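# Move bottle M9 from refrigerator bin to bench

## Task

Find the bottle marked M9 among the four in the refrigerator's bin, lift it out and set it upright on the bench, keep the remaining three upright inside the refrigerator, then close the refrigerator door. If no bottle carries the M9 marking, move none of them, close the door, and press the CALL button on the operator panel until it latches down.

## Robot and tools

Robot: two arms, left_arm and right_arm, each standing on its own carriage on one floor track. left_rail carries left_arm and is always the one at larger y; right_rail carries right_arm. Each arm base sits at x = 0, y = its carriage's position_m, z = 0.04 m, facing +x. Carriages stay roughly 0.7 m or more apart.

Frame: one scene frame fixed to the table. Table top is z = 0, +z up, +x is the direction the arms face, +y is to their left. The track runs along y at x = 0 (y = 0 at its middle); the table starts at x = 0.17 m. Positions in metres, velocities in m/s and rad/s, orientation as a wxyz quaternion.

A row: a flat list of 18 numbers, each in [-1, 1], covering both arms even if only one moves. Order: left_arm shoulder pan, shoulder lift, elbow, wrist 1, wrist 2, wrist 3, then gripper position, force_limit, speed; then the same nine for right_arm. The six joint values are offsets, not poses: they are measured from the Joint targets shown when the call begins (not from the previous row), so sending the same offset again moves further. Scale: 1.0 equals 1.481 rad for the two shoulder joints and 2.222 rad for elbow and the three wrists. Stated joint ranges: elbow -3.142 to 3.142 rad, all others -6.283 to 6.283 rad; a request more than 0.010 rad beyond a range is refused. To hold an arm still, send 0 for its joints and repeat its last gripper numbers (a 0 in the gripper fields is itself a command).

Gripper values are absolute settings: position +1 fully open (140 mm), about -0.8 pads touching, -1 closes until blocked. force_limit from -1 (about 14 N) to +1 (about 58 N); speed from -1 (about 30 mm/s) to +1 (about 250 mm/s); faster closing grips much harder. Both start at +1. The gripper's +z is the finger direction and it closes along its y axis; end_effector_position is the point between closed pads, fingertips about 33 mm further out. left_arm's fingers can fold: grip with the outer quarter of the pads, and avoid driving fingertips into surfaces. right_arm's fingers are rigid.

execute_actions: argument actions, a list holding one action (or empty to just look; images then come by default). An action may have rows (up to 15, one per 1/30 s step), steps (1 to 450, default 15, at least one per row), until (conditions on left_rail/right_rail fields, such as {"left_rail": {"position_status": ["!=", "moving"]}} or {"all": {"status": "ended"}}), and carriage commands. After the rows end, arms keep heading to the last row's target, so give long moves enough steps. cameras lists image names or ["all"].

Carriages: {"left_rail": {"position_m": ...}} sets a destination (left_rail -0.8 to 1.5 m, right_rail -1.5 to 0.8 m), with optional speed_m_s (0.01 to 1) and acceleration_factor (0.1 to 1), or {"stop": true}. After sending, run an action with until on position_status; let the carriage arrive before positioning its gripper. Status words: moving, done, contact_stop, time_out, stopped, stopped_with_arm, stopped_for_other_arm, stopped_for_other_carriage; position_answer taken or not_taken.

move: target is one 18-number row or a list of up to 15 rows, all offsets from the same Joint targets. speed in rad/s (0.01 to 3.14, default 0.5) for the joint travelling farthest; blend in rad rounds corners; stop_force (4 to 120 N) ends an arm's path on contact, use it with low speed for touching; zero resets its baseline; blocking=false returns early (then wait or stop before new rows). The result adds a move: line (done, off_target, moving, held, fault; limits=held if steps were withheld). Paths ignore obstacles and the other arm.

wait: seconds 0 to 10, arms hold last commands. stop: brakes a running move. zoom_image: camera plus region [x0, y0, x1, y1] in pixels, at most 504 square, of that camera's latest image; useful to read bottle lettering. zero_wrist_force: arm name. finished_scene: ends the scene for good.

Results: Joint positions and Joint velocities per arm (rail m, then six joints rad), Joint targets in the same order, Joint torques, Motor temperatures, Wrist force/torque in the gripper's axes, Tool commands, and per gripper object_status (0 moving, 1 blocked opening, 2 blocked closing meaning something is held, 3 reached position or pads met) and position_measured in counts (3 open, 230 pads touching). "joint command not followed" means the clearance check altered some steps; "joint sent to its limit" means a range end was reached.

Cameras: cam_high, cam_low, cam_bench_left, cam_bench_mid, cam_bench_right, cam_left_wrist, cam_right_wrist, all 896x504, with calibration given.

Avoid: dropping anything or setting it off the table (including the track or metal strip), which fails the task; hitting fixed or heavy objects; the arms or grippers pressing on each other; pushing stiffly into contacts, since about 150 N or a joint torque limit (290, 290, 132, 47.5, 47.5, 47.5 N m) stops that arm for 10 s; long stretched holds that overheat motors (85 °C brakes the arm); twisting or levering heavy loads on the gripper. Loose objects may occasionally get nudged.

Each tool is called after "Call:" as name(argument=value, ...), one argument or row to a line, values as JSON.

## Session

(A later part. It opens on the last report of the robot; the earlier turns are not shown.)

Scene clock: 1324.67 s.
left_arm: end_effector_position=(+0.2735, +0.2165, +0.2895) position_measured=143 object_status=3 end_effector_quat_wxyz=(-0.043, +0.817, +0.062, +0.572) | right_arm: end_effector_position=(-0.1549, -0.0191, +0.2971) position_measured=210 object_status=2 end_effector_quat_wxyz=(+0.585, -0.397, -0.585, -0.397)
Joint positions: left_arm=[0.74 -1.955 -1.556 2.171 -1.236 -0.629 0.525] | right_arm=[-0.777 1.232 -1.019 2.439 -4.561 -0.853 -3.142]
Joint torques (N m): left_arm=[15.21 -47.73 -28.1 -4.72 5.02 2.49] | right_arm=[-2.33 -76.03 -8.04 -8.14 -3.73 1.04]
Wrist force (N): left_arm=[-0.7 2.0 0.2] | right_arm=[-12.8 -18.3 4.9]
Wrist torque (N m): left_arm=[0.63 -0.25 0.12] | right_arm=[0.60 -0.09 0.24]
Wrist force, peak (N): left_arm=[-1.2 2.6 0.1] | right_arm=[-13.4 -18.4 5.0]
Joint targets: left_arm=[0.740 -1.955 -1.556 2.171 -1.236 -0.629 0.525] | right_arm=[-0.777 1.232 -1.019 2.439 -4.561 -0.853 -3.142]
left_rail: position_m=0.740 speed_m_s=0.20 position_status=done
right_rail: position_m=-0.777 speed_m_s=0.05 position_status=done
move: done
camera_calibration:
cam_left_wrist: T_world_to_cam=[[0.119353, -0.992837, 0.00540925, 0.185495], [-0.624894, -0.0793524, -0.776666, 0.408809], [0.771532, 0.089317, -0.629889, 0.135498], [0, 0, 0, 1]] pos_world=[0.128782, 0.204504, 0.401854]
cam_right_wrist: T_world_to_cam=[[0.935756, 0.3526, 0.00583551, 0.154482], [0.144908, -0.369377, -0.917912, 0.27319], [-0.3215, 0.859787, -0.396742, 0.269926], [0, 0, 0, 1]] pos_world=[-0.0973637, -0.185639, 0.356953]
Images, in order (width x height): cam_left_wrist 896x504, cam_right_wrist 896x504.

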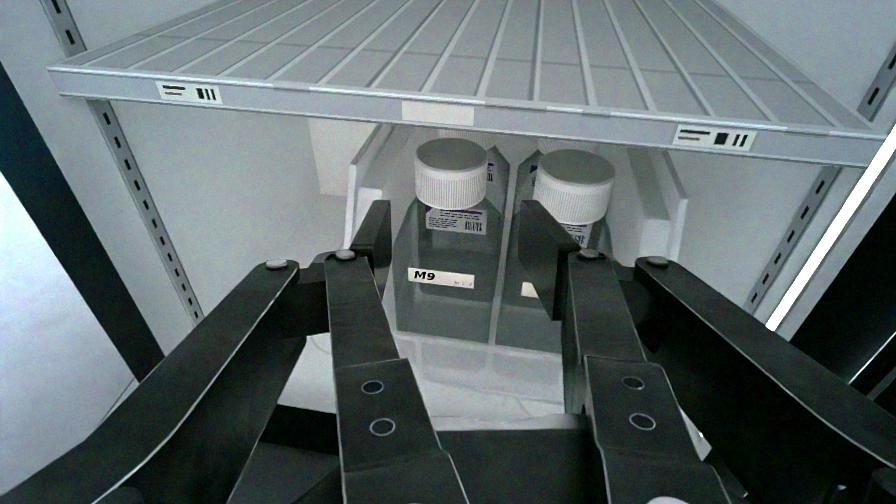

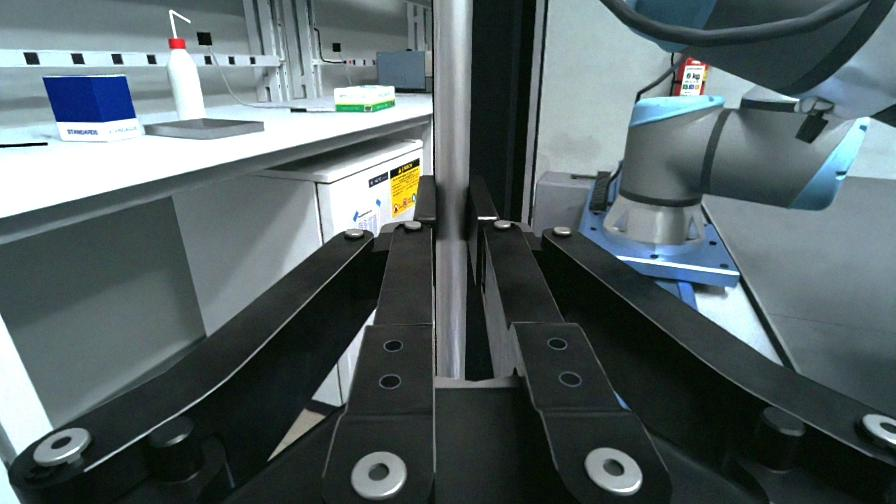

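Call:
move(
  target=[0.07491,0.00527,0.02571,-0.07631,0.0391,0.0564,-0.11,0,-0.5, 0,0,0,0,0,0,-0.98,0,-1],
  speed=0.1,
  stop_force=15,
  cameras=["cam_left_wrist"],
)

Call:
zoom_image(
  camera="cam_left_wrist",
  region=[320, 60, 620, 320],
)

Scene clock: 1367.50 s.
left_arm: end_effector_position=(+0.3391, +0.2228, +0.2676) position_measured=143 object_status=3 end_effector_quat_wxyz=(-0.043, +0.817, +0.062, +0.572) | right_arm: end_effector_position=(-0.1549, -0.0191, +0.2971) position_measured=210 object_status=2 end_effector_quat_wxyz=(+0.585, -0.397, -0.585, -0.397)
Joint positions: left_arm=[0.74 -1.844 -1.548 2.228 -1.406 -0.542 0.65] | right_arm=[-0.778 1.232 -1.019 2.439 -4.561 -0.853 -3.142]
Joint torques (N m): left_arm=[14.47 -28.43 -26.81 -5.52 5.48 2.72] | right_arm=[-5.79 -76.4 -8.85 -7.73 -3.78 0.6]
Wrist force (N): left_arm=[-0.4 1.7 0.4] | right_arm=[-12.5 -18.1 5.0]
Wrist torque (N m): left_arm=[0.52 -0.26 0.14] | right_arm=[0.64 -0.15 0.24]
Wrist force, peak (N): left_arm=[-0.5 2.3 0.2] | right_arm=[-13.5 -18.3 5.3]
Joint targets: left_arm=[0.740 -1.844 -1.548 2.228 -1.406 -0.542 0.650] | right_arm=[-0.777 1.232 -1.019 2.439 -4.561 -0.853 -3.142]
left_rail: position_m=0.740 speed_m_s=0.20 position_status=done
right_rail: position_m=-0.778 position_m_goal=-0.777 speed_m_s=0.05 position_status=done
move: done
camera_calibration:
cam_left_wrist: T_world_to_cam=[[0.119353, -0.992837, 0.00540925, 0.184038], [-0.624894, -0.0793524, -0.776666, 0.433371], [0.771532, 0.089317, -0.629889, 0.0705916], [0, 0, 0, 1]] pos_world=[0.194382, 0.210804, 0.380054]
Images, in order (width x height): cam_left_wrist 896x504.

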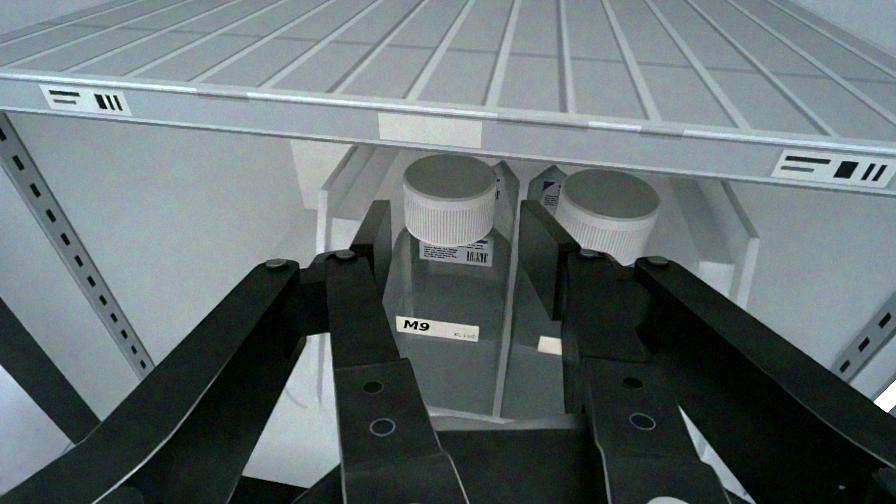

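Scaled by 1.680 from the camera's 896x504 image, which has a finer 1280x720 frame.

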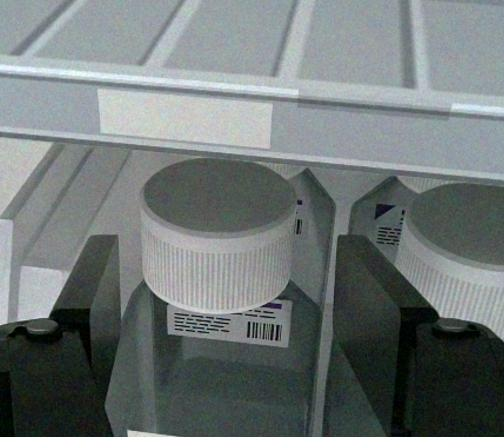

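Call:
move(
  target=[0.05497,0.01072,0.01915,-0.07205,0.02617,0.05239,-0.11,0,-0.5, 0,0,0,0,0,0,-0.98,0,-1],
  speed=0.06,
  stop_force=10,
  cameras=["cam_left_wrist"],
)

Call:
zoom_image(
  camera="cam_left_wrist",
  region=[320, 60, 620, 320],
)

Scene clock: 1386.83 s.
left_arm: end_effector_position=(+0.3856, +0.2298, +0.2505) position_measured=143 object_status=3 end_effector_quat_wxyz=(-0.043, +0.817, +0.062, +0.572) | right_arm: end_effector_position=(-0.1549, -0.0191, +0.2971) position_measured=210 object_status=2 end_effector_quat_wxyz=(+0.585, -0.397, -0.585, -0.397)
Joint positions: left_arm=[0.74 -1.762 -1.532 2.27 -1.566 -0.484 0.766] | right_arm=[-0.778 1.232 -1.019 2.439 -4.561 -0.853 -3.142]
Joint torques (N m): left_arm=[14.93 -27.8 -25.73 -5.95 5.79 2.48] | right_arm=[-5.1 -77.42 -8.12 -7.85 -3.81 0.28]
Wrist force (N): left_arm=[-0.7 2.1 0.6] | right_arm=[-12.8 -18.0 5.0]
Wrist torque (N m): left_arm=[0.61 -0.16 0.05] | right_arm=[0.65 -0.09 0.24]
Wrist force, peak (N): left_arm=[-0.7 2.8 0.3] | right_arm=[-13.5 -18.5 5.1]
Joint targets: left_arm=[0.740 -1.762 -1.532 2.270 -1.566 -0.484 0.766] | right_arm=[-0.777 1.232 -1.019 2.439 -4.561 -0.853 -3.142]
left_rail: position_m=0.740 speed_m_s=0.20 position_status=done
right_rail: position_m=-0.778 position_m_goal=-0.777 speed_m_s=0.05 position_status=done
move: done
camera_calibration:
cam_left_wrist: T_world_to_cam=[[0.119332, -0.992839, 0.00554112, 0.185488], [-0.62489, -0.079442, -0.77666, 0.449719], [0.771539, 0.089218, -0.629895, 0.0233415], [0, 0, 0, 1]] pos_world=[0.240882, 0.217804, 0.362954]
Images, in order (width x height): cam_left_wrist 896x504.

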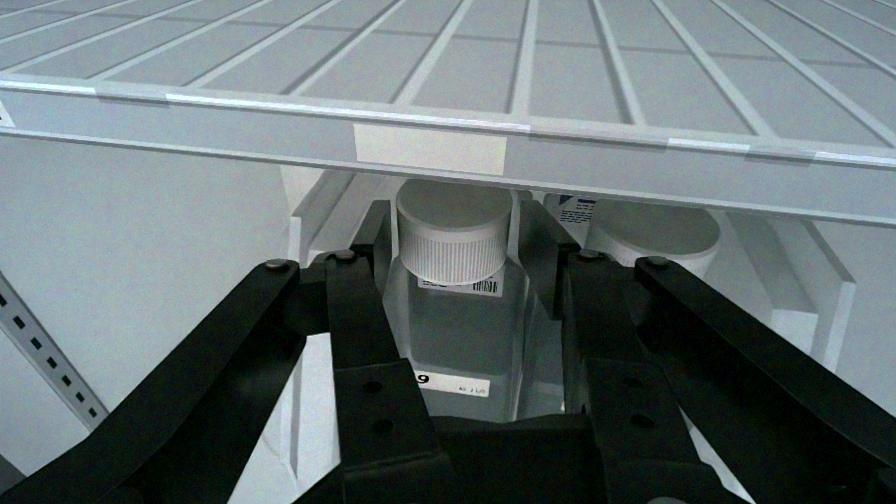

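Scaled by 1.680 from the camera's 896x504 image, which has a finer 1280x720 frame.

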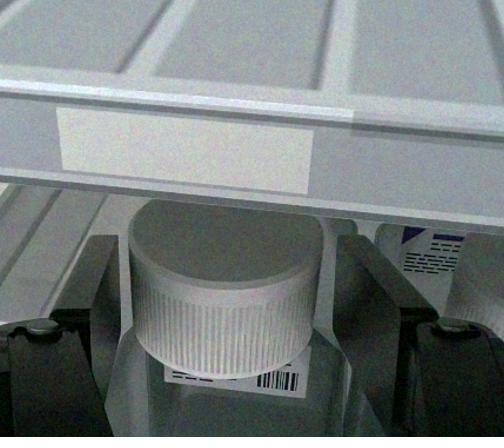

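Call:
execute_actions(
  actions=[
    {"rows": [[0,0,0,0,0,0,-1,0.5,-1, 0,0,0,0,0,0,-0.98,0,-1]], "steps": 75},
  ],
  cameras=["cam_left_wrist"],
)

Call:
zoom_image(
  camera="cam_left_wrist",
  region=[320, 60, 620, 320],
)

Scene clock: 1398.67 s.
left_arm: end_effector_position=(+0.3856, +0.2298, +0.2505) position_measured=161 object_status=2 end_effector_quat_wxyz=(-0.043, +0.817, +0.062, +0.572) | right_arm: end_effector_position=(-0.1549, -0.0191, +0.2971) position_measured=210 object_status=2 end_effector_quat_wxyz=(+0.585, -0.397, -0.585, -0.397)
Joint positions: left_arm=[0.74 -1.762 -1.532 2.27 -1.566 -0.484 0.766] | right_arm=[-0.778 1.232 -1.019 2.439 -4.561 -0.853 -3.142]
Joint torques (N m): left_arm=[12.64 -35.78 -31.24 -6.18 5.48 2.15] | right_arm=[-6.72 -74.09 -8.55 -7.75 -3.96 0.06]
Wrist force (N): left_arm=[1.4 0.9 -1.5] | right_arm=[-13.5 -17.7 4.9]
Wrist torque (N m): left_arm=[0.73 -0.09 0.06] | right_arm=[0.65 -0.06 0.24]
Wrist force, peak (N): left_arm=[-2.6 1.8 0.8] | right_arm=[-13.5 -18.6 5.0]
Joint targets: left_arm=[0.740 -1.762 -1.532 2.270 -1.566 -0.484 0.766] | right_arm=[-0.777 1.232 -1.019 2.439 -4.561 -0.853 -3.142]
left_rail: position_m=0.740 speed_m_s=0.20 position_status=done
right_rail: position_m=-0.778 position_m_goal=-0.777 speed_m_s=0.05 position_status=done
camera_calibration:
cam_left_wrist: T_world_to_cam=[[0.119332, -0.992839, 0.00554112, 0.185477], [-0.62489, -0.079442, -0.77666, 0.449704], [0.771539, 0.089218, -0.629895, 0.0232013], [0, 0, 0, 1]] pos_world=[0.240982, 0.217804, 0.362854]
Images, in order (width x height): cam_left_wrist 896x504.

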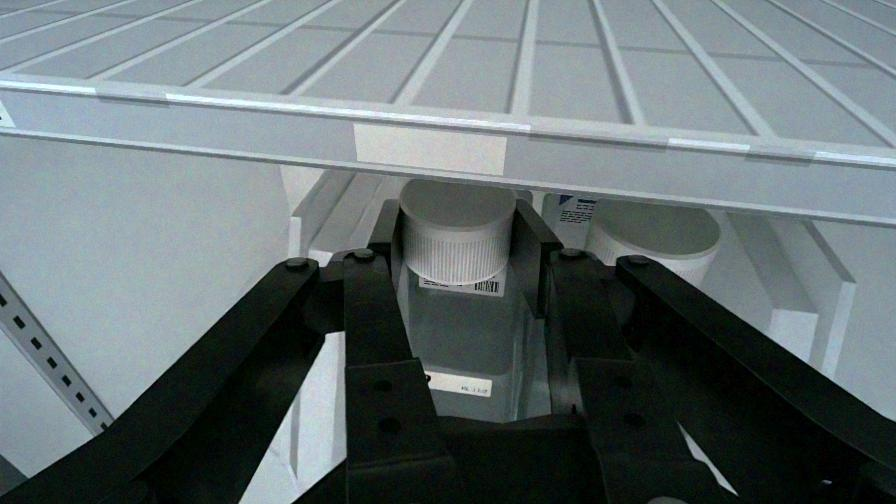

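Scaled by 1.680 from the camera's 896x504 image, which has a finer 1280x720 frame.

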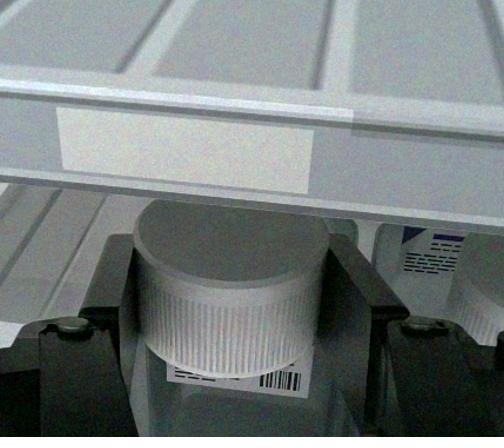

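Call:
execute_actions(
  actions=[
    {"rows": [[0,0,0,0,0,0,-0.98,1,-1, 0,0,0,0,0,0,-0.98,0,-1]], "steps": 45},
  ],
)

Call:
move(
  target=[-0.00681,-0.00697,-0.00329,0.0142,-0.0031,-0.0071,-0.98,1,-1, 0,0,0,0,0,0,-0.98,0,-1],
  speed=0.04,
  stop_force=30,
  cameras=["cam_left_wrist"],
)

Scene clock: 1513.50 s.
left_arm: end_effector_position=(+0.3856, +0.2298, +0.2505) position_measured=162 object_status=2 end_effector_quat_wxyz=(-0.043, +0.817, +0.062, +0.572) | right_arm: end_effector_position=(-0.1549, -0.0191, +0.2971) position_measured=210 object_status=2 end_effector_quat_wxyz=(+0.585, -0.397, -0.585, -0.397)
Joint positions: left_arm=[0.74 -1.762 -1.532 2.27 -1.566 -0.484 0.766] | right_arm=[-0.778 1.232 -1.019 2.439 -4.561 -0.853 -3.142]
Joint torques (N m): left_arm=[4.29 -42.05 -47.36 -5.89 5.48 1.84] | right_arm=[-6.19 -77.33 -9.48 -7.59 -4.23 -0.5]
Wrist force (N): left_arm=[2.8 0.2 -2.0] | right_arm=[-13.4 -17.6 4.7]
Wrist torque (N m): left_arm=[0.68 -0.21 0.08] | right_arm=[0.65 -0.10 0.23]
Wrist force, peak (N): left_arm=[2.8 0.1 -2.1] | right_arm=[-13.9 -18.2 5.0]
Joint targets: left_arm=[0.740 -1.762 -1.532 2.270 -1.566 -0.484 0.766] | right_arm=[-0.777 1.232 -1.019 2.439 -4.561 -0.853 -3.142]
left_rail: position_m=0.740 speed_m_s=0.20 position_status=done
right_rail: position_m=-0.778 position_m_goal=-0.777 speed_m_s=0.05 position_status=done

Scene clock: 1515.23 s.
left_arm: end_effector_position=(+0.3802, +0.2298, +0.2570) position_measured=162 object_status=2 end_effector_quat_wxyz=(-0.043, +0.817, +0.062, +0.572) | right_arm: end_effector_position=(-0.1549, -0.0191, +0.2971) position_measured=210 object_status=2 end_effector_quat_wxyz=(+0.585, -0.397, -0.585, -0.397)
Joint positions: left_arm=[0.74 -1.772 -1.542 2.263 -1.535 -0.491 0.751] | right_arm=[-0.778 1.232 -1.019 2.439 -4.561 -0.853 -3.142]
Joint torques (N m): left_arm=[-16.47 -49.7 -53.1 0.8 -0.7 -2.67] | right_arm=[-3.99 -74.82 -9.27 -7.76 -3.95 -0.26]
Wrist force (N): left_arm=[-4.4 1.9 1.4] | right_arm=[-13.0 -18.2 5.0]
Wrist torque (N m): left_arm=[0.56 -0.25 0.31] | right_arm=[0.60 -0.05 0.24]
Wrist force, peak (N): left_arm=[-4.7 2.5 1.2] | right_arm=[-13.3 -18.4 5.2]
Joint targets: left_arm=[0.740 -1.772 -1.542 2.263 -1.535 -0.491 0.751] | right_arm=[-0.777 1.232 -1.019 2.439 -4.561 -0.853 -3.142]
left_rail: position_m=0.740 speed_m_s=0.20 position_status=done
right_rail: position_m=-0.778 position_m_goal=-0.777 speed_m_s=0.05 position_status=done
move: done
camera_calibration:
cam_left_wrist: T_world_to_cam=[[0.119332, -0.992839, 0.00554112, 0.186196], [-0.62489, -0.079442, -0.77666, 0.451401], [0.771539, 0.089218, -0.629895, 0.0315932], [0, 0, 0, 1]] pos_world=[0.235482, 0.217904, 0.369454]
Images, in order (width x height): cam_left_wrist 896x504.

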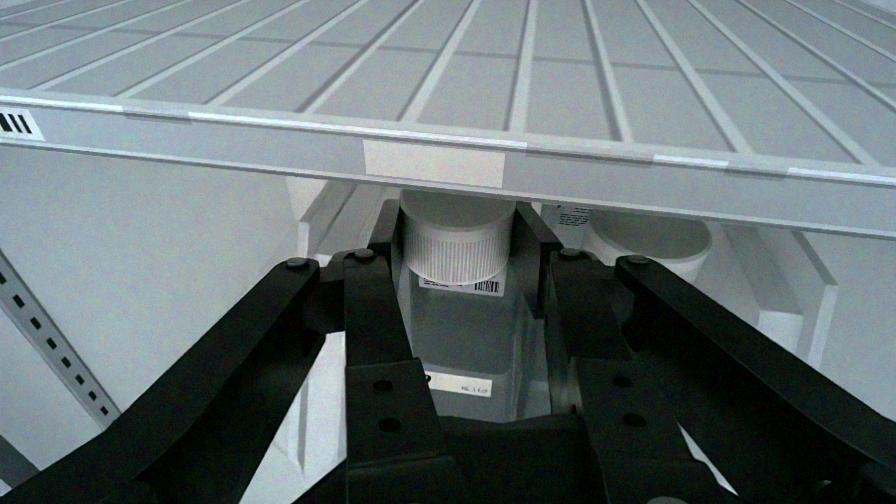

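Call:
move(
  target=[
    [-0.04562,0.06788,-0.02147,0.15823,0.01724,-0.17058,-0.98,1,-1, 0,0,0,0,0,0,-0.98,0,-1],
    [-0.08244,0.16205,-0.04783,0.30593,0.00752,-0.33797,-0.98,1,-1, 0,0,0,0,0,0,-0.98,0,-1],
  ],
  speed=0.13,
  blend=[0.05, 0],
  stop_force=25,
  cameras=["cam_left_wrist"],
)

Call:
zoom_image(
  camera="cam_left_wrist",
  region=[300, 60, 700, 440],
)

Scene clock: 1536.23 s.
left_arm: end_effector_position=(+0.3308, +0.2257, +0.2604) position_measured=162 object_status=2 end_effector_quat_wxyz=(-0.053, +0.705, +0.053, +0.705) | right_arm: end_effector_position=(-0.1549, -0.0191, +0.2971) position_measured=210 object_status=2 end_effector_quat_wxyz=(+0.585, -0.397, -0.585, -0.397)
Joint positions: left_arm=[0.74 -1.894 -1.302 2.157 -0.855 -0.474 0] | right_arm=[-0.778 1.232 -1.019 2.439 -4.561 -0.853 -3.142]
Joint torques (N m): left_arm=[-15.36 -42.42 -42.52 5.63 -4.16 -2.5] | right_arm=[-3.8 -72.92 -8.55 -7.29 -4.27 -0.73]
Wrist force (N): left_arm=[-4.7 2.1 0.7] | right_arm=[-13.1 -18.3 4.8]
Wrist torque (N m): left_arm=[0.68 -0.52 0.37] | right_arm=[0.58 -0.09 0.24]
Wrist force, peak (N): left_arm=[-5.1 5.9 0.8] | right_arm=[-13.3 -18.6 5.3]
Joint targets: left_arm=[0.740 -1.894 -1.302 2.157 -0.855 -0.474 0.000] | right_arm=[-0.777 1.232 -1.019 2.439 -4.561 -0.853 -3.142]
left_rail: position_m=0.740 speed_m_s=0.20 position_status=done
right_rail: position_m=-0.778 position_m_goal=-0.777 speed_m_s=0.05 position_status=done
move: done
camera_calibration:
cam_left_wrist: T_world_to_cam=[[0.11945, -0.992827, -0.00509839, 0.190637], [-0.324303, -0.0341634, -0.945336, 0.357104], [0.938381, 0.114574, -0.326057, -0.0678722], [0, 0, 0, 1]] pos_world=[0.156728, 0.209246, 0.316425]
Images, in order (width x height): cam_left_wrist 896x504.

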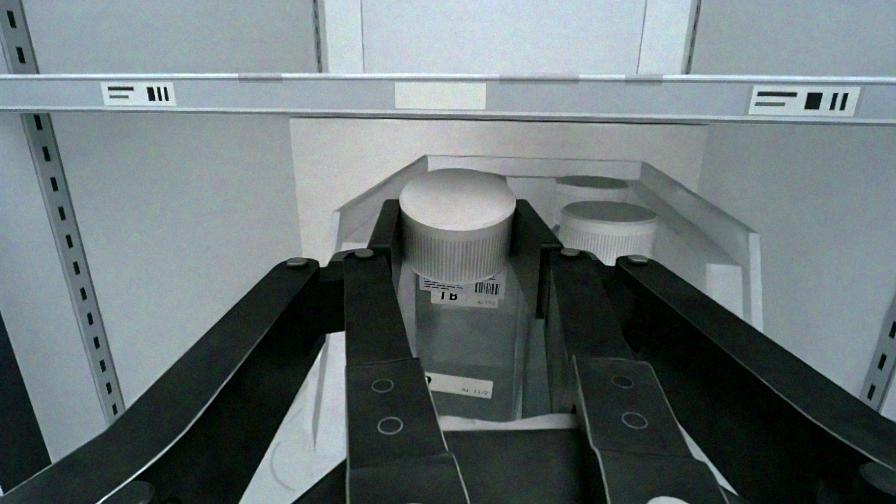

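Scaled by 1.260 from the camera's 896x504 image, which has a finer 1280x720 frame.

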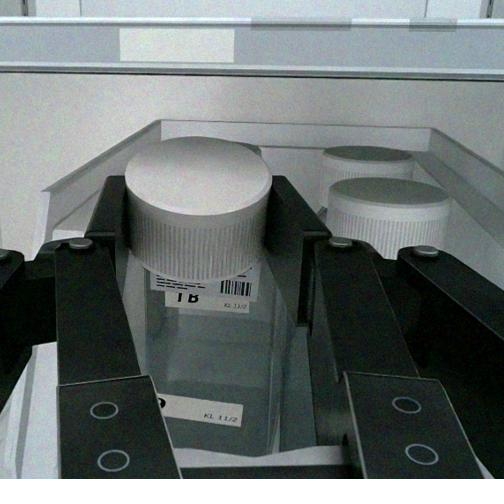

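Call:
move(
  target=[
    [-0.01519,0.08506,-0.01976,0.09233,-0.0181,-0.11334,-0.98,1,-1, 0,0,0,0,0,0,-0.98,0,-1],
    [-0.01916,0.15843,-0.0346,0.15777,-0.03932,-0.19842,-0.98,1,-1, 0,0,0,0,0,0,-0.98,0,-1],
  ],
  speed=0.12,
  blend=[0.04, 0],
  stop_force=25,
  cameras=["cam_left_wrist"],
)

Call:
zoom_image(
  camera="cam_left_wrist",
  region=[250, 0, 754, 480],
)

Scene clock: 1550.63 s.
left_arm: end_effector_position=(+0.3026, +0.2223, +0.2562) position_measured=162 object_status=2 end_effector_quat_wxyz=(-0.059, +0.607, +0.046, +0.791) | right_arm: end_effector_position=(-0.1549, -0.0191, +0.2971) position_measured=210 object_status=2 end_effector_quat_wxyz=(+0.585, -0.397, -0.585, -0.397)
Joint positions: left_arm=[0.74 -1.923 -1.067 2.08 -0.504 -0.561 -0.441] | right_arm=[-0.778 1.232 -1.019 2.439 -4.561 -0.853 -3.142]
Joint torques (N m): left_arm=[-15.15 -52.37 -34.86 8.11 -5.72 -2.61] | right_arm=[-6.02 -75.27 -9.93 -6.84 -4.82 -1.44]
Wrist force (N): left_arm=[-4.8 1.5 0.7] | right_arm=[-13.4 -18.3 5.0]
Wrist torque (N m): left_arm=[0.78 -0.59 0.55] | right_arm=[0.62 0.00 0.24]
Wrist force, peak (N): left_arm=[-5.0 3.7 0.3] | right_arm=[-13.3 -18.6 4.9]
Joint targets: left_arm=[0.740 -1.923 -1.067 2.080 -0.504 -0.561 -0.441] | right_arm=[-0.777 1.232 -1.019 2.439 -4.561 -0.853 -3.142]
left_rail: position_m=0.740 speed_m_s=0.20 position_status=done
right_rail: position_m=-0.778 position_m_goal=-0.777 speed_m_s=0.05 position_status=done
move: done
camera_calibration:
cam_left_wrist: T_world_to_cam=[[0.121753, -0.992478, -0.012823, 0.191927], [-0.0710659, 0.00416927, -0.997463, 0.272079], [0.990013, 0.122356, -0.0700237, -0.125298], [0, 0, 0, 1]] pos_world=[0.120014, 0.20468, 0.265076]
Images, in order (width x height): cam_left_wrist 896x504.

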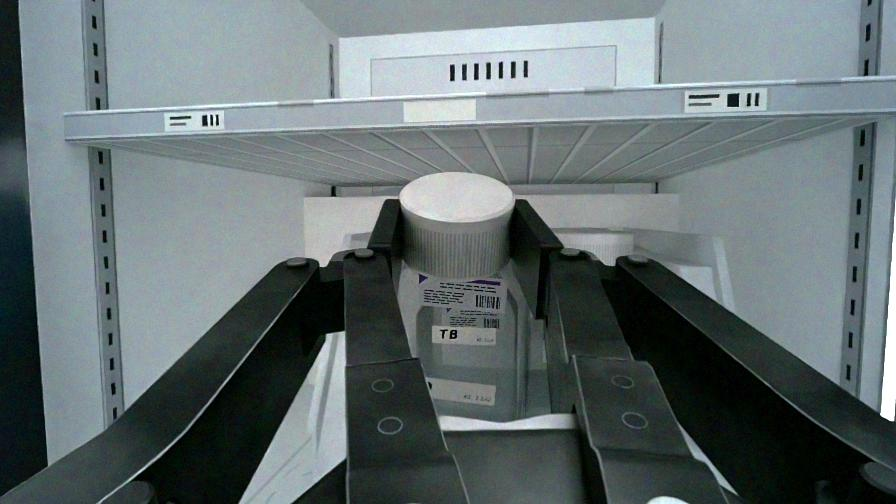

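Scaled by 1.000.

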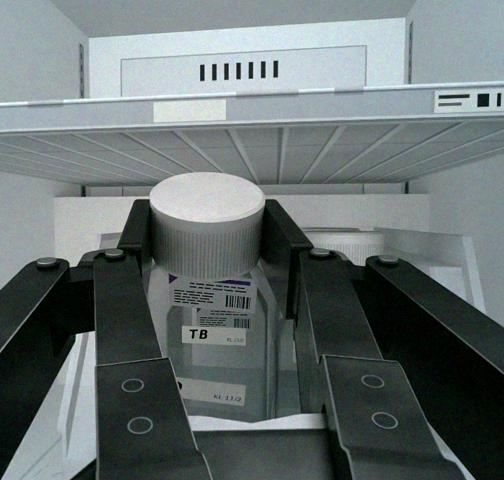

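Call:
move(
  target=[
    [-0.02168,-0.02691,-0.00213,0.00946,-0.0127,0.01266,-0.98,1,-1, 0,0,0,0,0,0,-0.98,0,-1],
    [-0.04434,-0.05257,-0.0055,0.01993,-0.02615,0.02479,-0.98,1,-1, 0,0,0,0,0,0,-0.98,0,-1],
    [-0.11021,-0.05986,-0.01089,0.0064,-0.06595,0.05491,-0.98,1,-1, 0,0,0,0,0,0,-0.98,0,-1],
  ],
  speed=0.06,
  blend=[0.015, 0.015, 0],
  stop_force=20,
  cameras=["cam_left_wrist"],
)

Scene clock: 1563.17 s.
left_arm: end_effector_position=(+0.2035, +0.2209, +0.3122) position_measured=162 object_status=2 end_effector_quat_wxyz=(-0.059, +0.607, +0.046, +0.791) | right_arm: end_effector_position=(-0.1549, -0.0191, +0.2971) position_measured=210 object_status=2 end_effector_quat_wxyz=(+0.585, -0.397, -0.585, -0.397)
Joint positions: left_arm=[0.74 -2.086 -1.156 2.056 -0.49 -0.708 -0.319] | right_arm=[-0.778 1.232 -1.019 2.439 -4.561 -0.853 -3.142]
Joint torques (N m): left_arm=[-15.46 -70.23 -38.6 1.56 -5.52 2.21] | right_arm=[-6.21 -73.88 -10.96 -6.56 -4.43 -1.61]
Wrist force (N): left_arm=[-4.6 2.4 -0.1] | right_arm=[-12.6 -17.8 4.9]
Wrist torque (N m): left_arm=[0.81 -0.55 0.18] | right_arm=[0.65 -0.09 0.23]
Wrist force, peak (N): left_arm=[-4.8 3.0 4.1] | right_arm=[-13.5 -19.1 5.3]
Joint targets: left_arm=[0.740 -2.086 -1.156 2.056 -0.490 -0.708 -0.319] | right_arm=[-0.777 1.232 -1.019 2.439 -4.561 -0.853 -3.142]
left_rail: position_m=0.740 speed_m_s=0.20 position_status=done
right_rail: position_m=-0.778 position_m_goal=-0.777 speed_m_s=0.05 position_status=done
move: done
camera_calibration:
cam_left_wrist: T_world_to_cam=[[0.121759, -0.992478, -0.012736, 0.203194], [-0.0711547, 0.00407056, -0.997457, 0.320921], [0.990006, 0.122355, -0.0701239, -0.02305], [0, 0, 0, 1]] pos_world=[0.020914, 0.20318, 0.321076]
Images, in order (width x height): cam_left_wrist 896x504.

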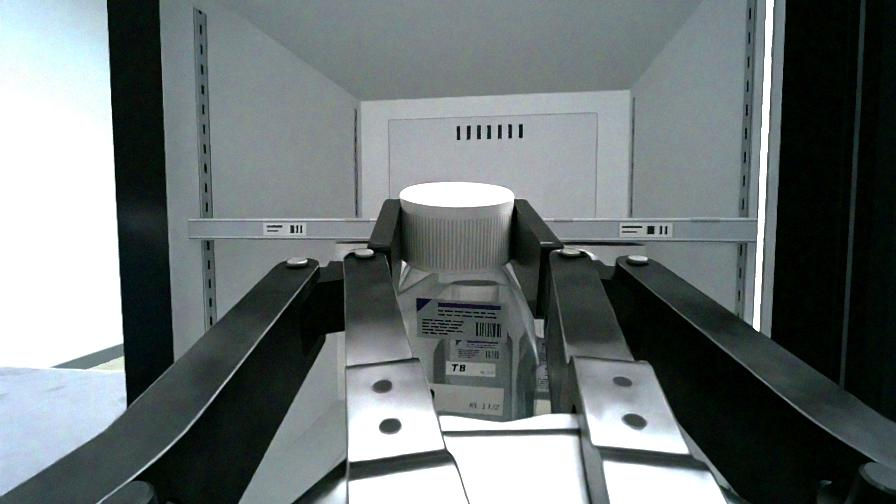

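Call:
move(
  target=[-0.1029,-0.12825,-0.00506,-0.14757,-0.05116,0.18023,-0.98,1,-1, 0,0,0,0,0,0,-0.98,0,-1],
  speed=0.15,
  cameras=["cam_left_wrist", "cam_bench_left", "cam_right_wrist"],
)

Call:
zoom_image(
  camera="cam_bench_left",
  region=[0, 0, 300, 250],
)

Scene clock: 1584.57 s.
left_arm: end_effector_position=(+0.1079, +0.2208, +0.3018) position_measured=162 object_status=2 end_effector_quat_wxyz=(-0.051, +0.735, +0.056, +0.674) | right_arm: end_effector_position=(-0.1549, -0.0191, +0.2971) position_measured=210 object_status=2 end_effector_quat_wxyz=(+0.585, -0.397, -0.585, -0.397)
Joint positions: left_arm=[0.74 -2.238 -1.346 2.044 -0.818 -0.822 0.081] | right_arm=[-0.778 1.232 -1.019 2.439 -4.561 -0.853 -3.142]
Joint torques (N m): left_arm=[-16.66 -57.65 -48.51 -0.67 -3.36 2.79] | right_arm=[-6.85 -74.29 -10.2 -6.73 -4.91 -1.88]
Wrist force (N): left_arm=[-3.8 1.9 1.0] | right_arm=[-12.7 -17.8 4.9]
Wrist torque (N m): left_arm=[0.60 -0.56 0.14] | right_arm=[0.64 -0.07 0.24]
Wrist force, peak (N): left_arm=[-4.9 2.6 0.2] | right_arm=[-13.2 -18.4 4.8]
Joint targets: left_arm=[0.740 -2.238 -1.346 2.044 -0.818 -0.822 0.081] | right_arm=[-0.777 1.232 -1.019 2.439 -4.561 -0.853 -3.142]
left_rail: position_m=0.740 speed_m_s=0.20 position_status=done
right_rail: position_m=-0.778 position_m_goal=-0.777 speed_m_s=0.05 position_status=done
move: done
camera_calibration:
cam_left_wrist: T_world_to_cam=[[0.119096, -0.99288, -0.00253071, 0.211922], [-0.404353, -0.046174, -0.913437, 0.325467], [0.906816, 0.10981, -0.406973, 0.184273], [0, 0, 0, 1]] pos_world=[-0.0607368, 0.205206, 0.372824]
cam_right_wrist: T_world_to_cam=[[0.935756, 0.3526, 0.00583551, 0.154482], [0.144908, -0.369377, -0.917912, 0.27319], [-0.3215, 0.859787, -0.396742, 0.269926], [0, 0, 0, 1]] pos_world=[-0.0973637, -0.185639, 0.356953]
Images, in order (width x height): cam_bench_left 896x504, cam_left_wrist 896x504, cam_right_wrist 896x504.

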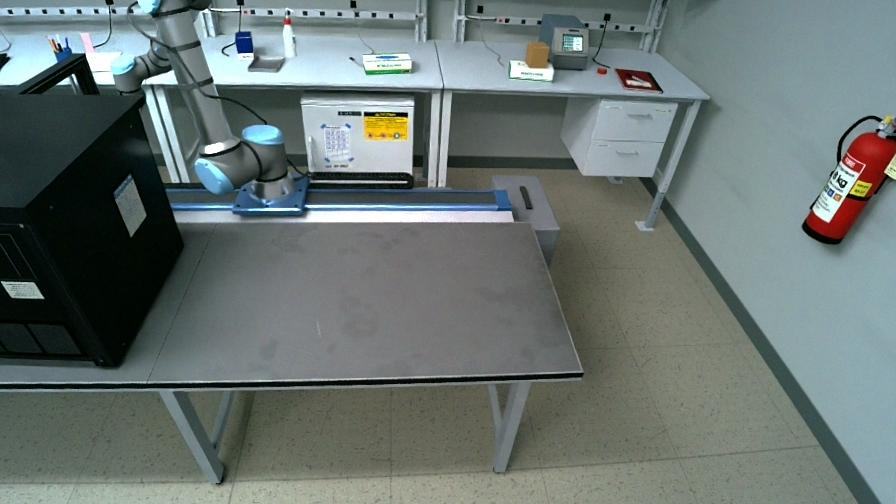

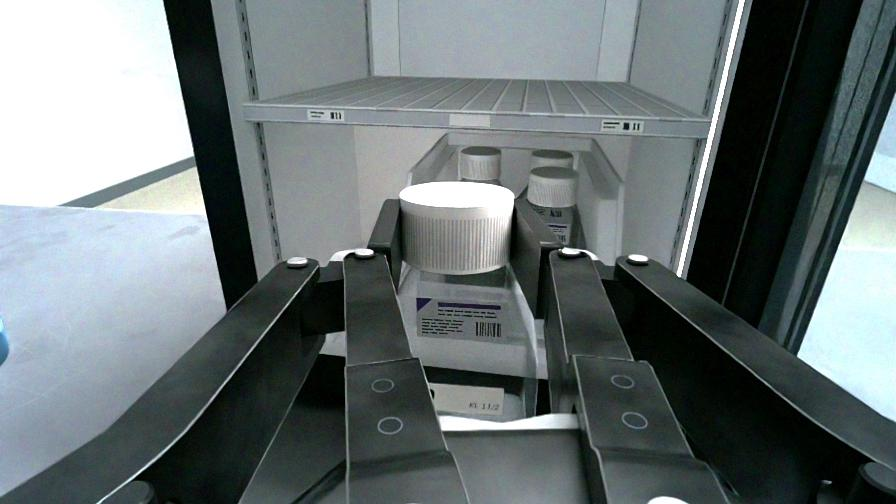

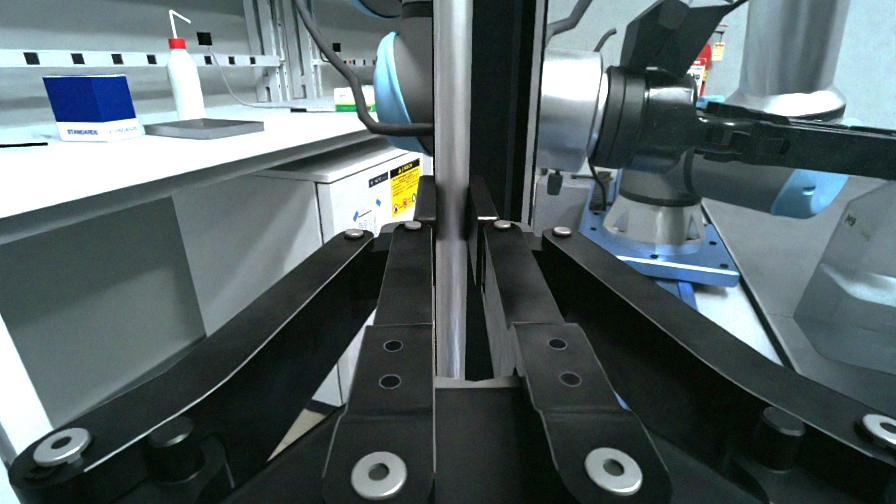

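Scaled by 1.680 from the camera's 896x504 image, which has a finer 1280x720 frame.

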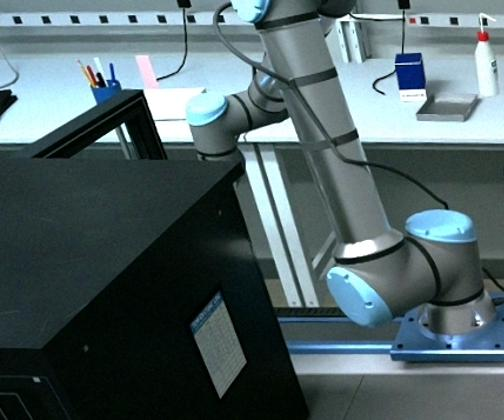

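Call:
zoom_image(
  camera="cam_right_wrist",
  region=[640, 100, 896, 400],
)

Scaled by 1.680 from the camera's 896x504 image, which has a finer 1280x720 frame.

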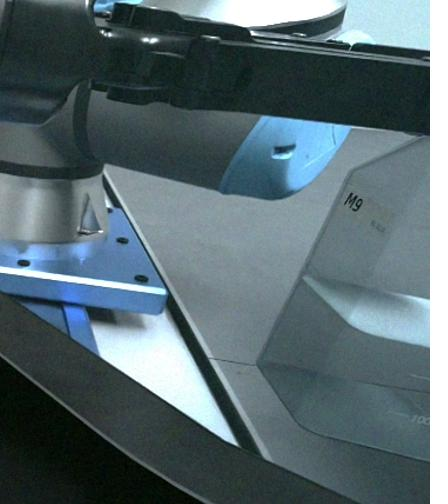

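Call:
zoom_image(
  camera="cam_left_wrist",
  region=[340, 140, 600, 440],
)

Scaled by 1.680 from the camera's 896x504 image, which has a finer 1280x720 frame.

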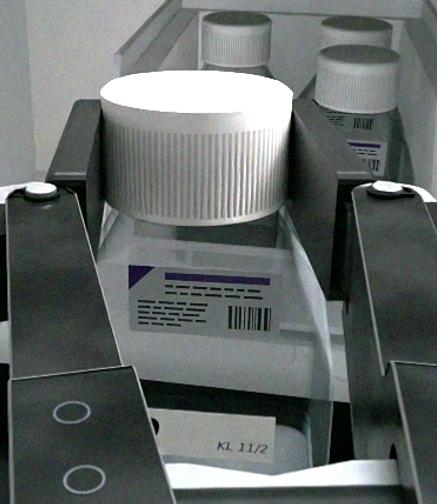

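Call:
execute_actions(
  actions=[
    {"left_rail": {"position_m": 1.31, "speed_m_s": 0.25, "acceleration_factor": 0.3}, "steps": 300, "until": {"left_rail": {"position_status": ["!=", "moving"]}}},
  ],
)

Call:
move(
  target=[0.28973,0.02756,0.08642,-0.17296,0.18869,0.0759,-0.98,1,-1, 0,0,0,0,0,0,-0.98,0,-1],
  speed=0.2,
  cameras=["cam_left_wrist", "cam_bench_left"],
)

Call:
zoom_image(
  camera="cam_bench_left",
  region=[150, 120, 450, 360],
)

Scene clock: 1628.57 s.
left_arm: end_effector_position=(+0.1078, +0.7908, +0.3018) position_measured=162 object_status=2 end_effector_quat_wxyz=(-0.051, +0.735, +0.056, +0.674) | right_arm: end_effector_position=(-0.1549, -0.0191, +0.2971) position_measured=210 object_status=2 end_effector_quat_wxyz=(+0.585, -0.397, -0.585, -0.397)
Joint positions: left_arm=[1.31 -2.238 -1.346 2.044 -0.818 -0.822 0.081] | right_arm=[-0.778 1.232 -1.019 2.439 -4.561 -0.853 -3.142]
Joint torques (N m): left_arm=[-9.5 -58.48 -35.83 2.02 -0.02 2.28] | right_arm=[-6.44 -74.11 -10.52 -6.44 -5.02 -1.57]
Wrist force (N): left_arm=[-4.2 1.9 1.1] | right_arm=[-13.0 -17.9 4.8]
Wrist torque (N m): left_arm=[0.59 -0.47 0.14] | right_arm=[0.65 -0.05 0.24]
Wrist force, peak (N): left_arm=[-4.6 1.7 1.3] | right_arm=[-13.3 -18.3 4.9]
Joint targets: left_arm=[1.310 -2.238 -1.346 2.044 -0.818 -0.822 0.081] | right_arm=[-0.777 1.232 -1.019 2.439 -4.561 -0.853 -3.142]
Tool commands: left_gripper/position=-0.98 left_gripper/force_limit=+1.0 left_gripper/speed=-1.0 right_gripper/position=-0.98 right_gripper/force_limit=+0.0 right_gripper/speed=-1.0
left_rail: position_m=1.310 speed_m_s=0.25 position_status=done
right_rail: position_m=-0.778 position_m_goal=-0.777 speed_m_s=0.05 position_status=done

Scene clock: 1631.27 s.
left_arm: end_effector_position=(+0.3777, +0.8007, +0.2023) position_measured=162 object_status=2 end_effector_quat_wxyz=(-0.050, +0.741, +0.056, +0.667) | right_arm: end_effector_position=(-0.1549, -0.0191, +0.2971) position_measured=210 object_status=2 end_effector_quat_wxyz=(+0.585, -0.397, -0.585, -0.397)
Joint positions: left_arm=[1.31 -1.81 -1.305 2.236 -1.202 -0.403 0.25] | right_arm=[-0.778 1.232 -1.019 2.439 -4.561 -0.853 -3.142]
Joint torques (N m): left_arm=[14.61 -42.21 -18.62 -3.09 4.91 2.1] | right_arm=[-4.74 -74.67 -11 -6.22 -5.44 -2.07]
Wrist force (N): left_arm=[-4.4 1.9 1.2] | right_arm=[-13.1 -17.8 5.1]
Wrist torque (N m): left_arm=[0.65 -0.27 0.13] | right_arm=[0.67 -0.02 0.23]
Wrist force, peak (N): left_arm=[-4.6 1.7 2.6] | right_arm=[-13.0 -18.4 4.8]
Joint targets: left_arm=[1.310 -1.809 -1.305 2.236 -1.202 -0.402 0.250] | right_arm=[-0.777 1.232 -1.019 2.439 -4.561 -0.853 -3.142]
left_rail: position_m=1.310 speed_m_s=0.25 position_status=done
right_rail: position_m=-0.778 position_m_goal=-0.777 speed_m_s=0.05 position_status=done
move: done
camera_calibration:
cam_left_wrist: T_world_to_cam=[[0.119331, -0.992853, -0.00193062, 0.75511], [-0.420506, -0.0487789, -0.905977, 0.377078], [0.899408, 0.108923, -0.423322, -0.157832], [0, 0, 0, 1]] pos_world=[0.210411, 0.785298, 0.276268]
Images, in order (width x height): cam_bench_left 896x504, cam_left_wrist 896x504.

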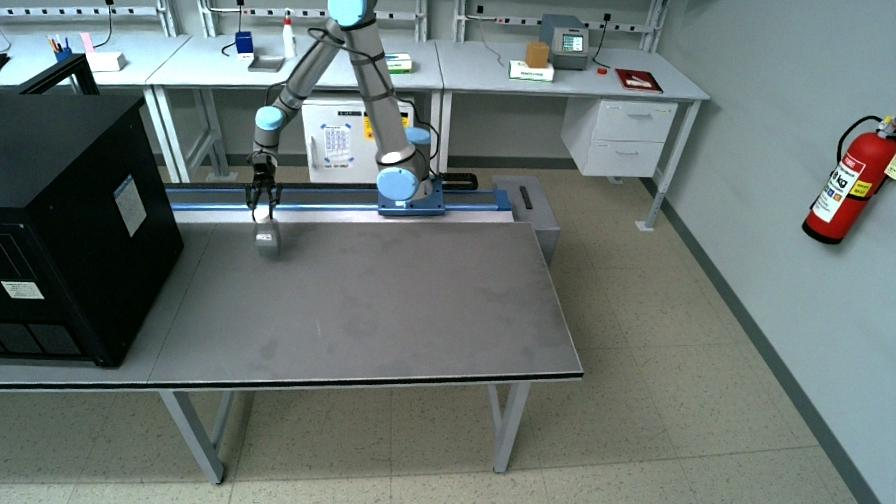

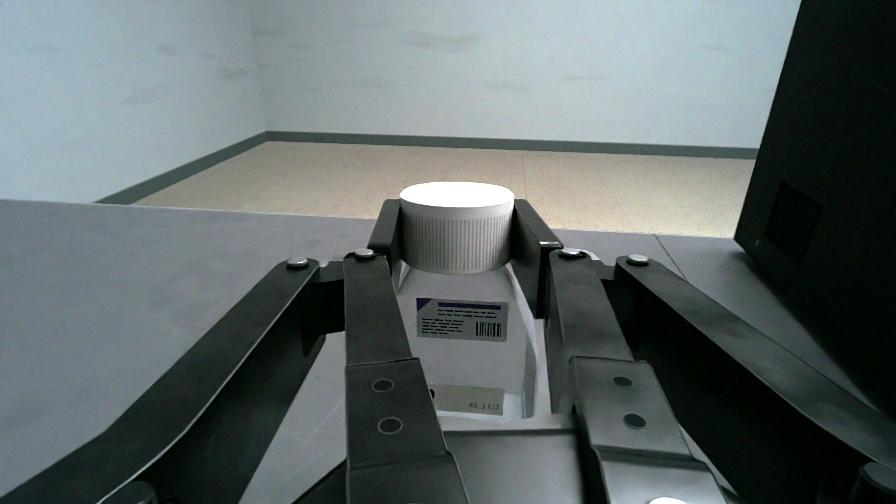

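Scaled by 1.680 from the camera's 896x504 image, which has a finer 1280x720 frame.

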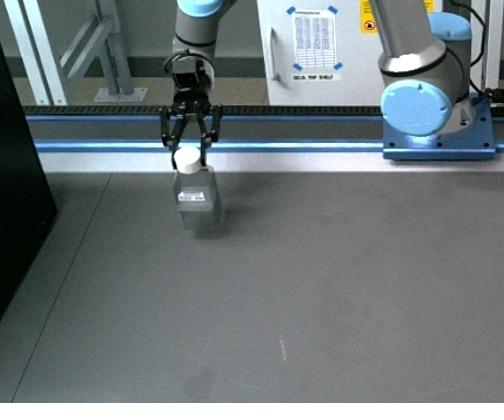

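Call:
move(
  target=[
    [0,0.05885,0.00888,-0.04811,0,0,-0.98,1,-1, 0,0,0,0,0,0,-0.98,0,-1],
    [0,0.0737,0.01041,-0.05953,0,0,-0.98,1,-1, 0,0,0,0,0,0,-0.98,0,-1],
  ],
  speed=[0.06, 0.015],
  blend=[0.005, 0],
  stop_force=5,
  cameras=["cam_left_wrist", "cam_bench_left"],
)

Call:
zoom_image(
  camera="cam_bench_left",
  region=[210, 180, 330, 280],
)

Scene clock: 1649.83 s.
left_arm: end_effector_position=(+0.3779, +0.8003, +0.1652) position_measured=162 object_status=2 end_effector_quat_wxyz=(-0.050, +0.741, +0.056, +0.667) | right_arm: end_effector_position=(-0.1549, -0.0191, +0.2971) position_measured=210 object_status=2 end_effector_quat_wxyz=(+0.585, -0.397, -0.585, -0.397)
Joint positions: left_arm=[1.31 -1.809 -1.241 2.251 -1.281 -0.402 0.25] | right_arm=[-0.778 1.232 -1.019 2.439 -4.561 -0.853 -3.142]
Joint torques (N m): left_arm=[15.21 -61.91 -39.07 3.54 -2.68 1.56] | right_arm=[-6.09 -76.82 -10.04 -6.07 -5.59 -1.65]
Wrist force (N): left_arm=[-6.4 2.8 1.5] | right_arm=[-13.0 -17.8 4.8]
Wrist torque (N m): left_arm=[0.84 0.11 0.20] | right_arm=[0.69 -0.05 0.23]
Wrist force, peak (N): left_arm=[29.9 6.2 -7.7] | right_arm=[-13.3 -18.4 5.0]
Joint targets: left_arm=[1.310 -1.809 -1.241 2.251 -1.281 -0.402 0.250] | right_arm=[-0.777 1.232 -1.019 2.439 -4.561 -0.853 -3.142]
left_rail: position_m=1.310 speed_m_s=0.25 position_status=done
right_rail: position_m=-0.778 position_m_goal=-0.777 speed_m_s=0.05 position_status=done
move: contact (left_arm); path passed 0 of 2 targets; left_arm: the wrist 1 is farthest, 0.053 rad from its target
camera_calibration:
cam_left_wrist: T_world_to_cam=[[0.119284, -0.992858, -0.00200405, 0.754661], [-0.420396, -0.0486785, -0.906034, 0.3434], [0.899465, 0.108918, -0.423201, -0.173621], [0, 0, 0, 1]] pos_world=[0.210511, 0.784898, 0.239168]
Images, in order (width x height): cam_bench_left 896x504, cam_left_wrist 896x504.

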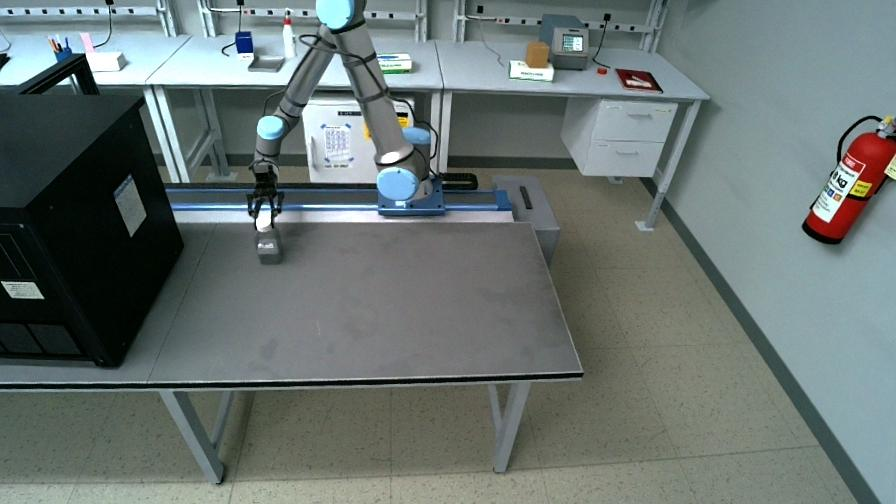

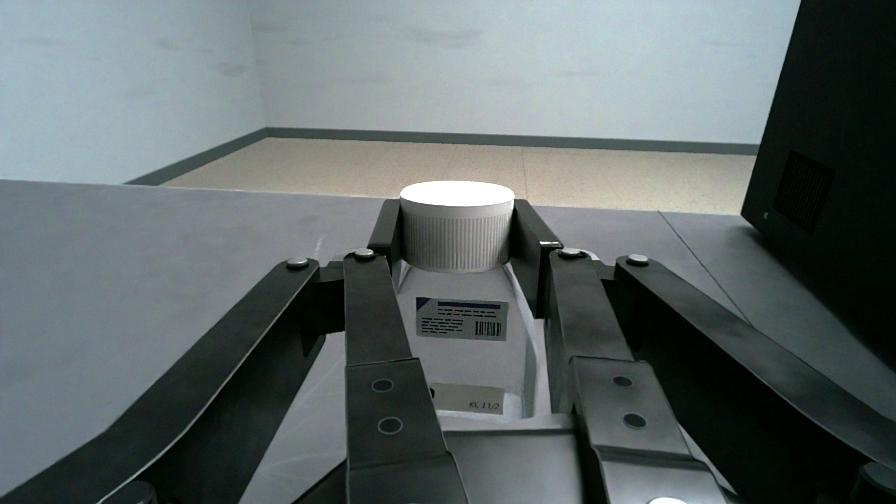

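Scaled by 4.200 from the camera's 896x504 image, which has a finer 1280x720 frame.

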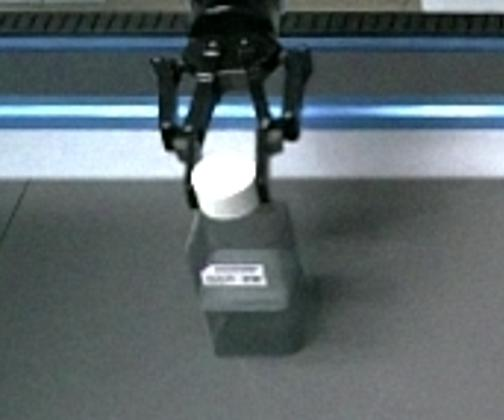

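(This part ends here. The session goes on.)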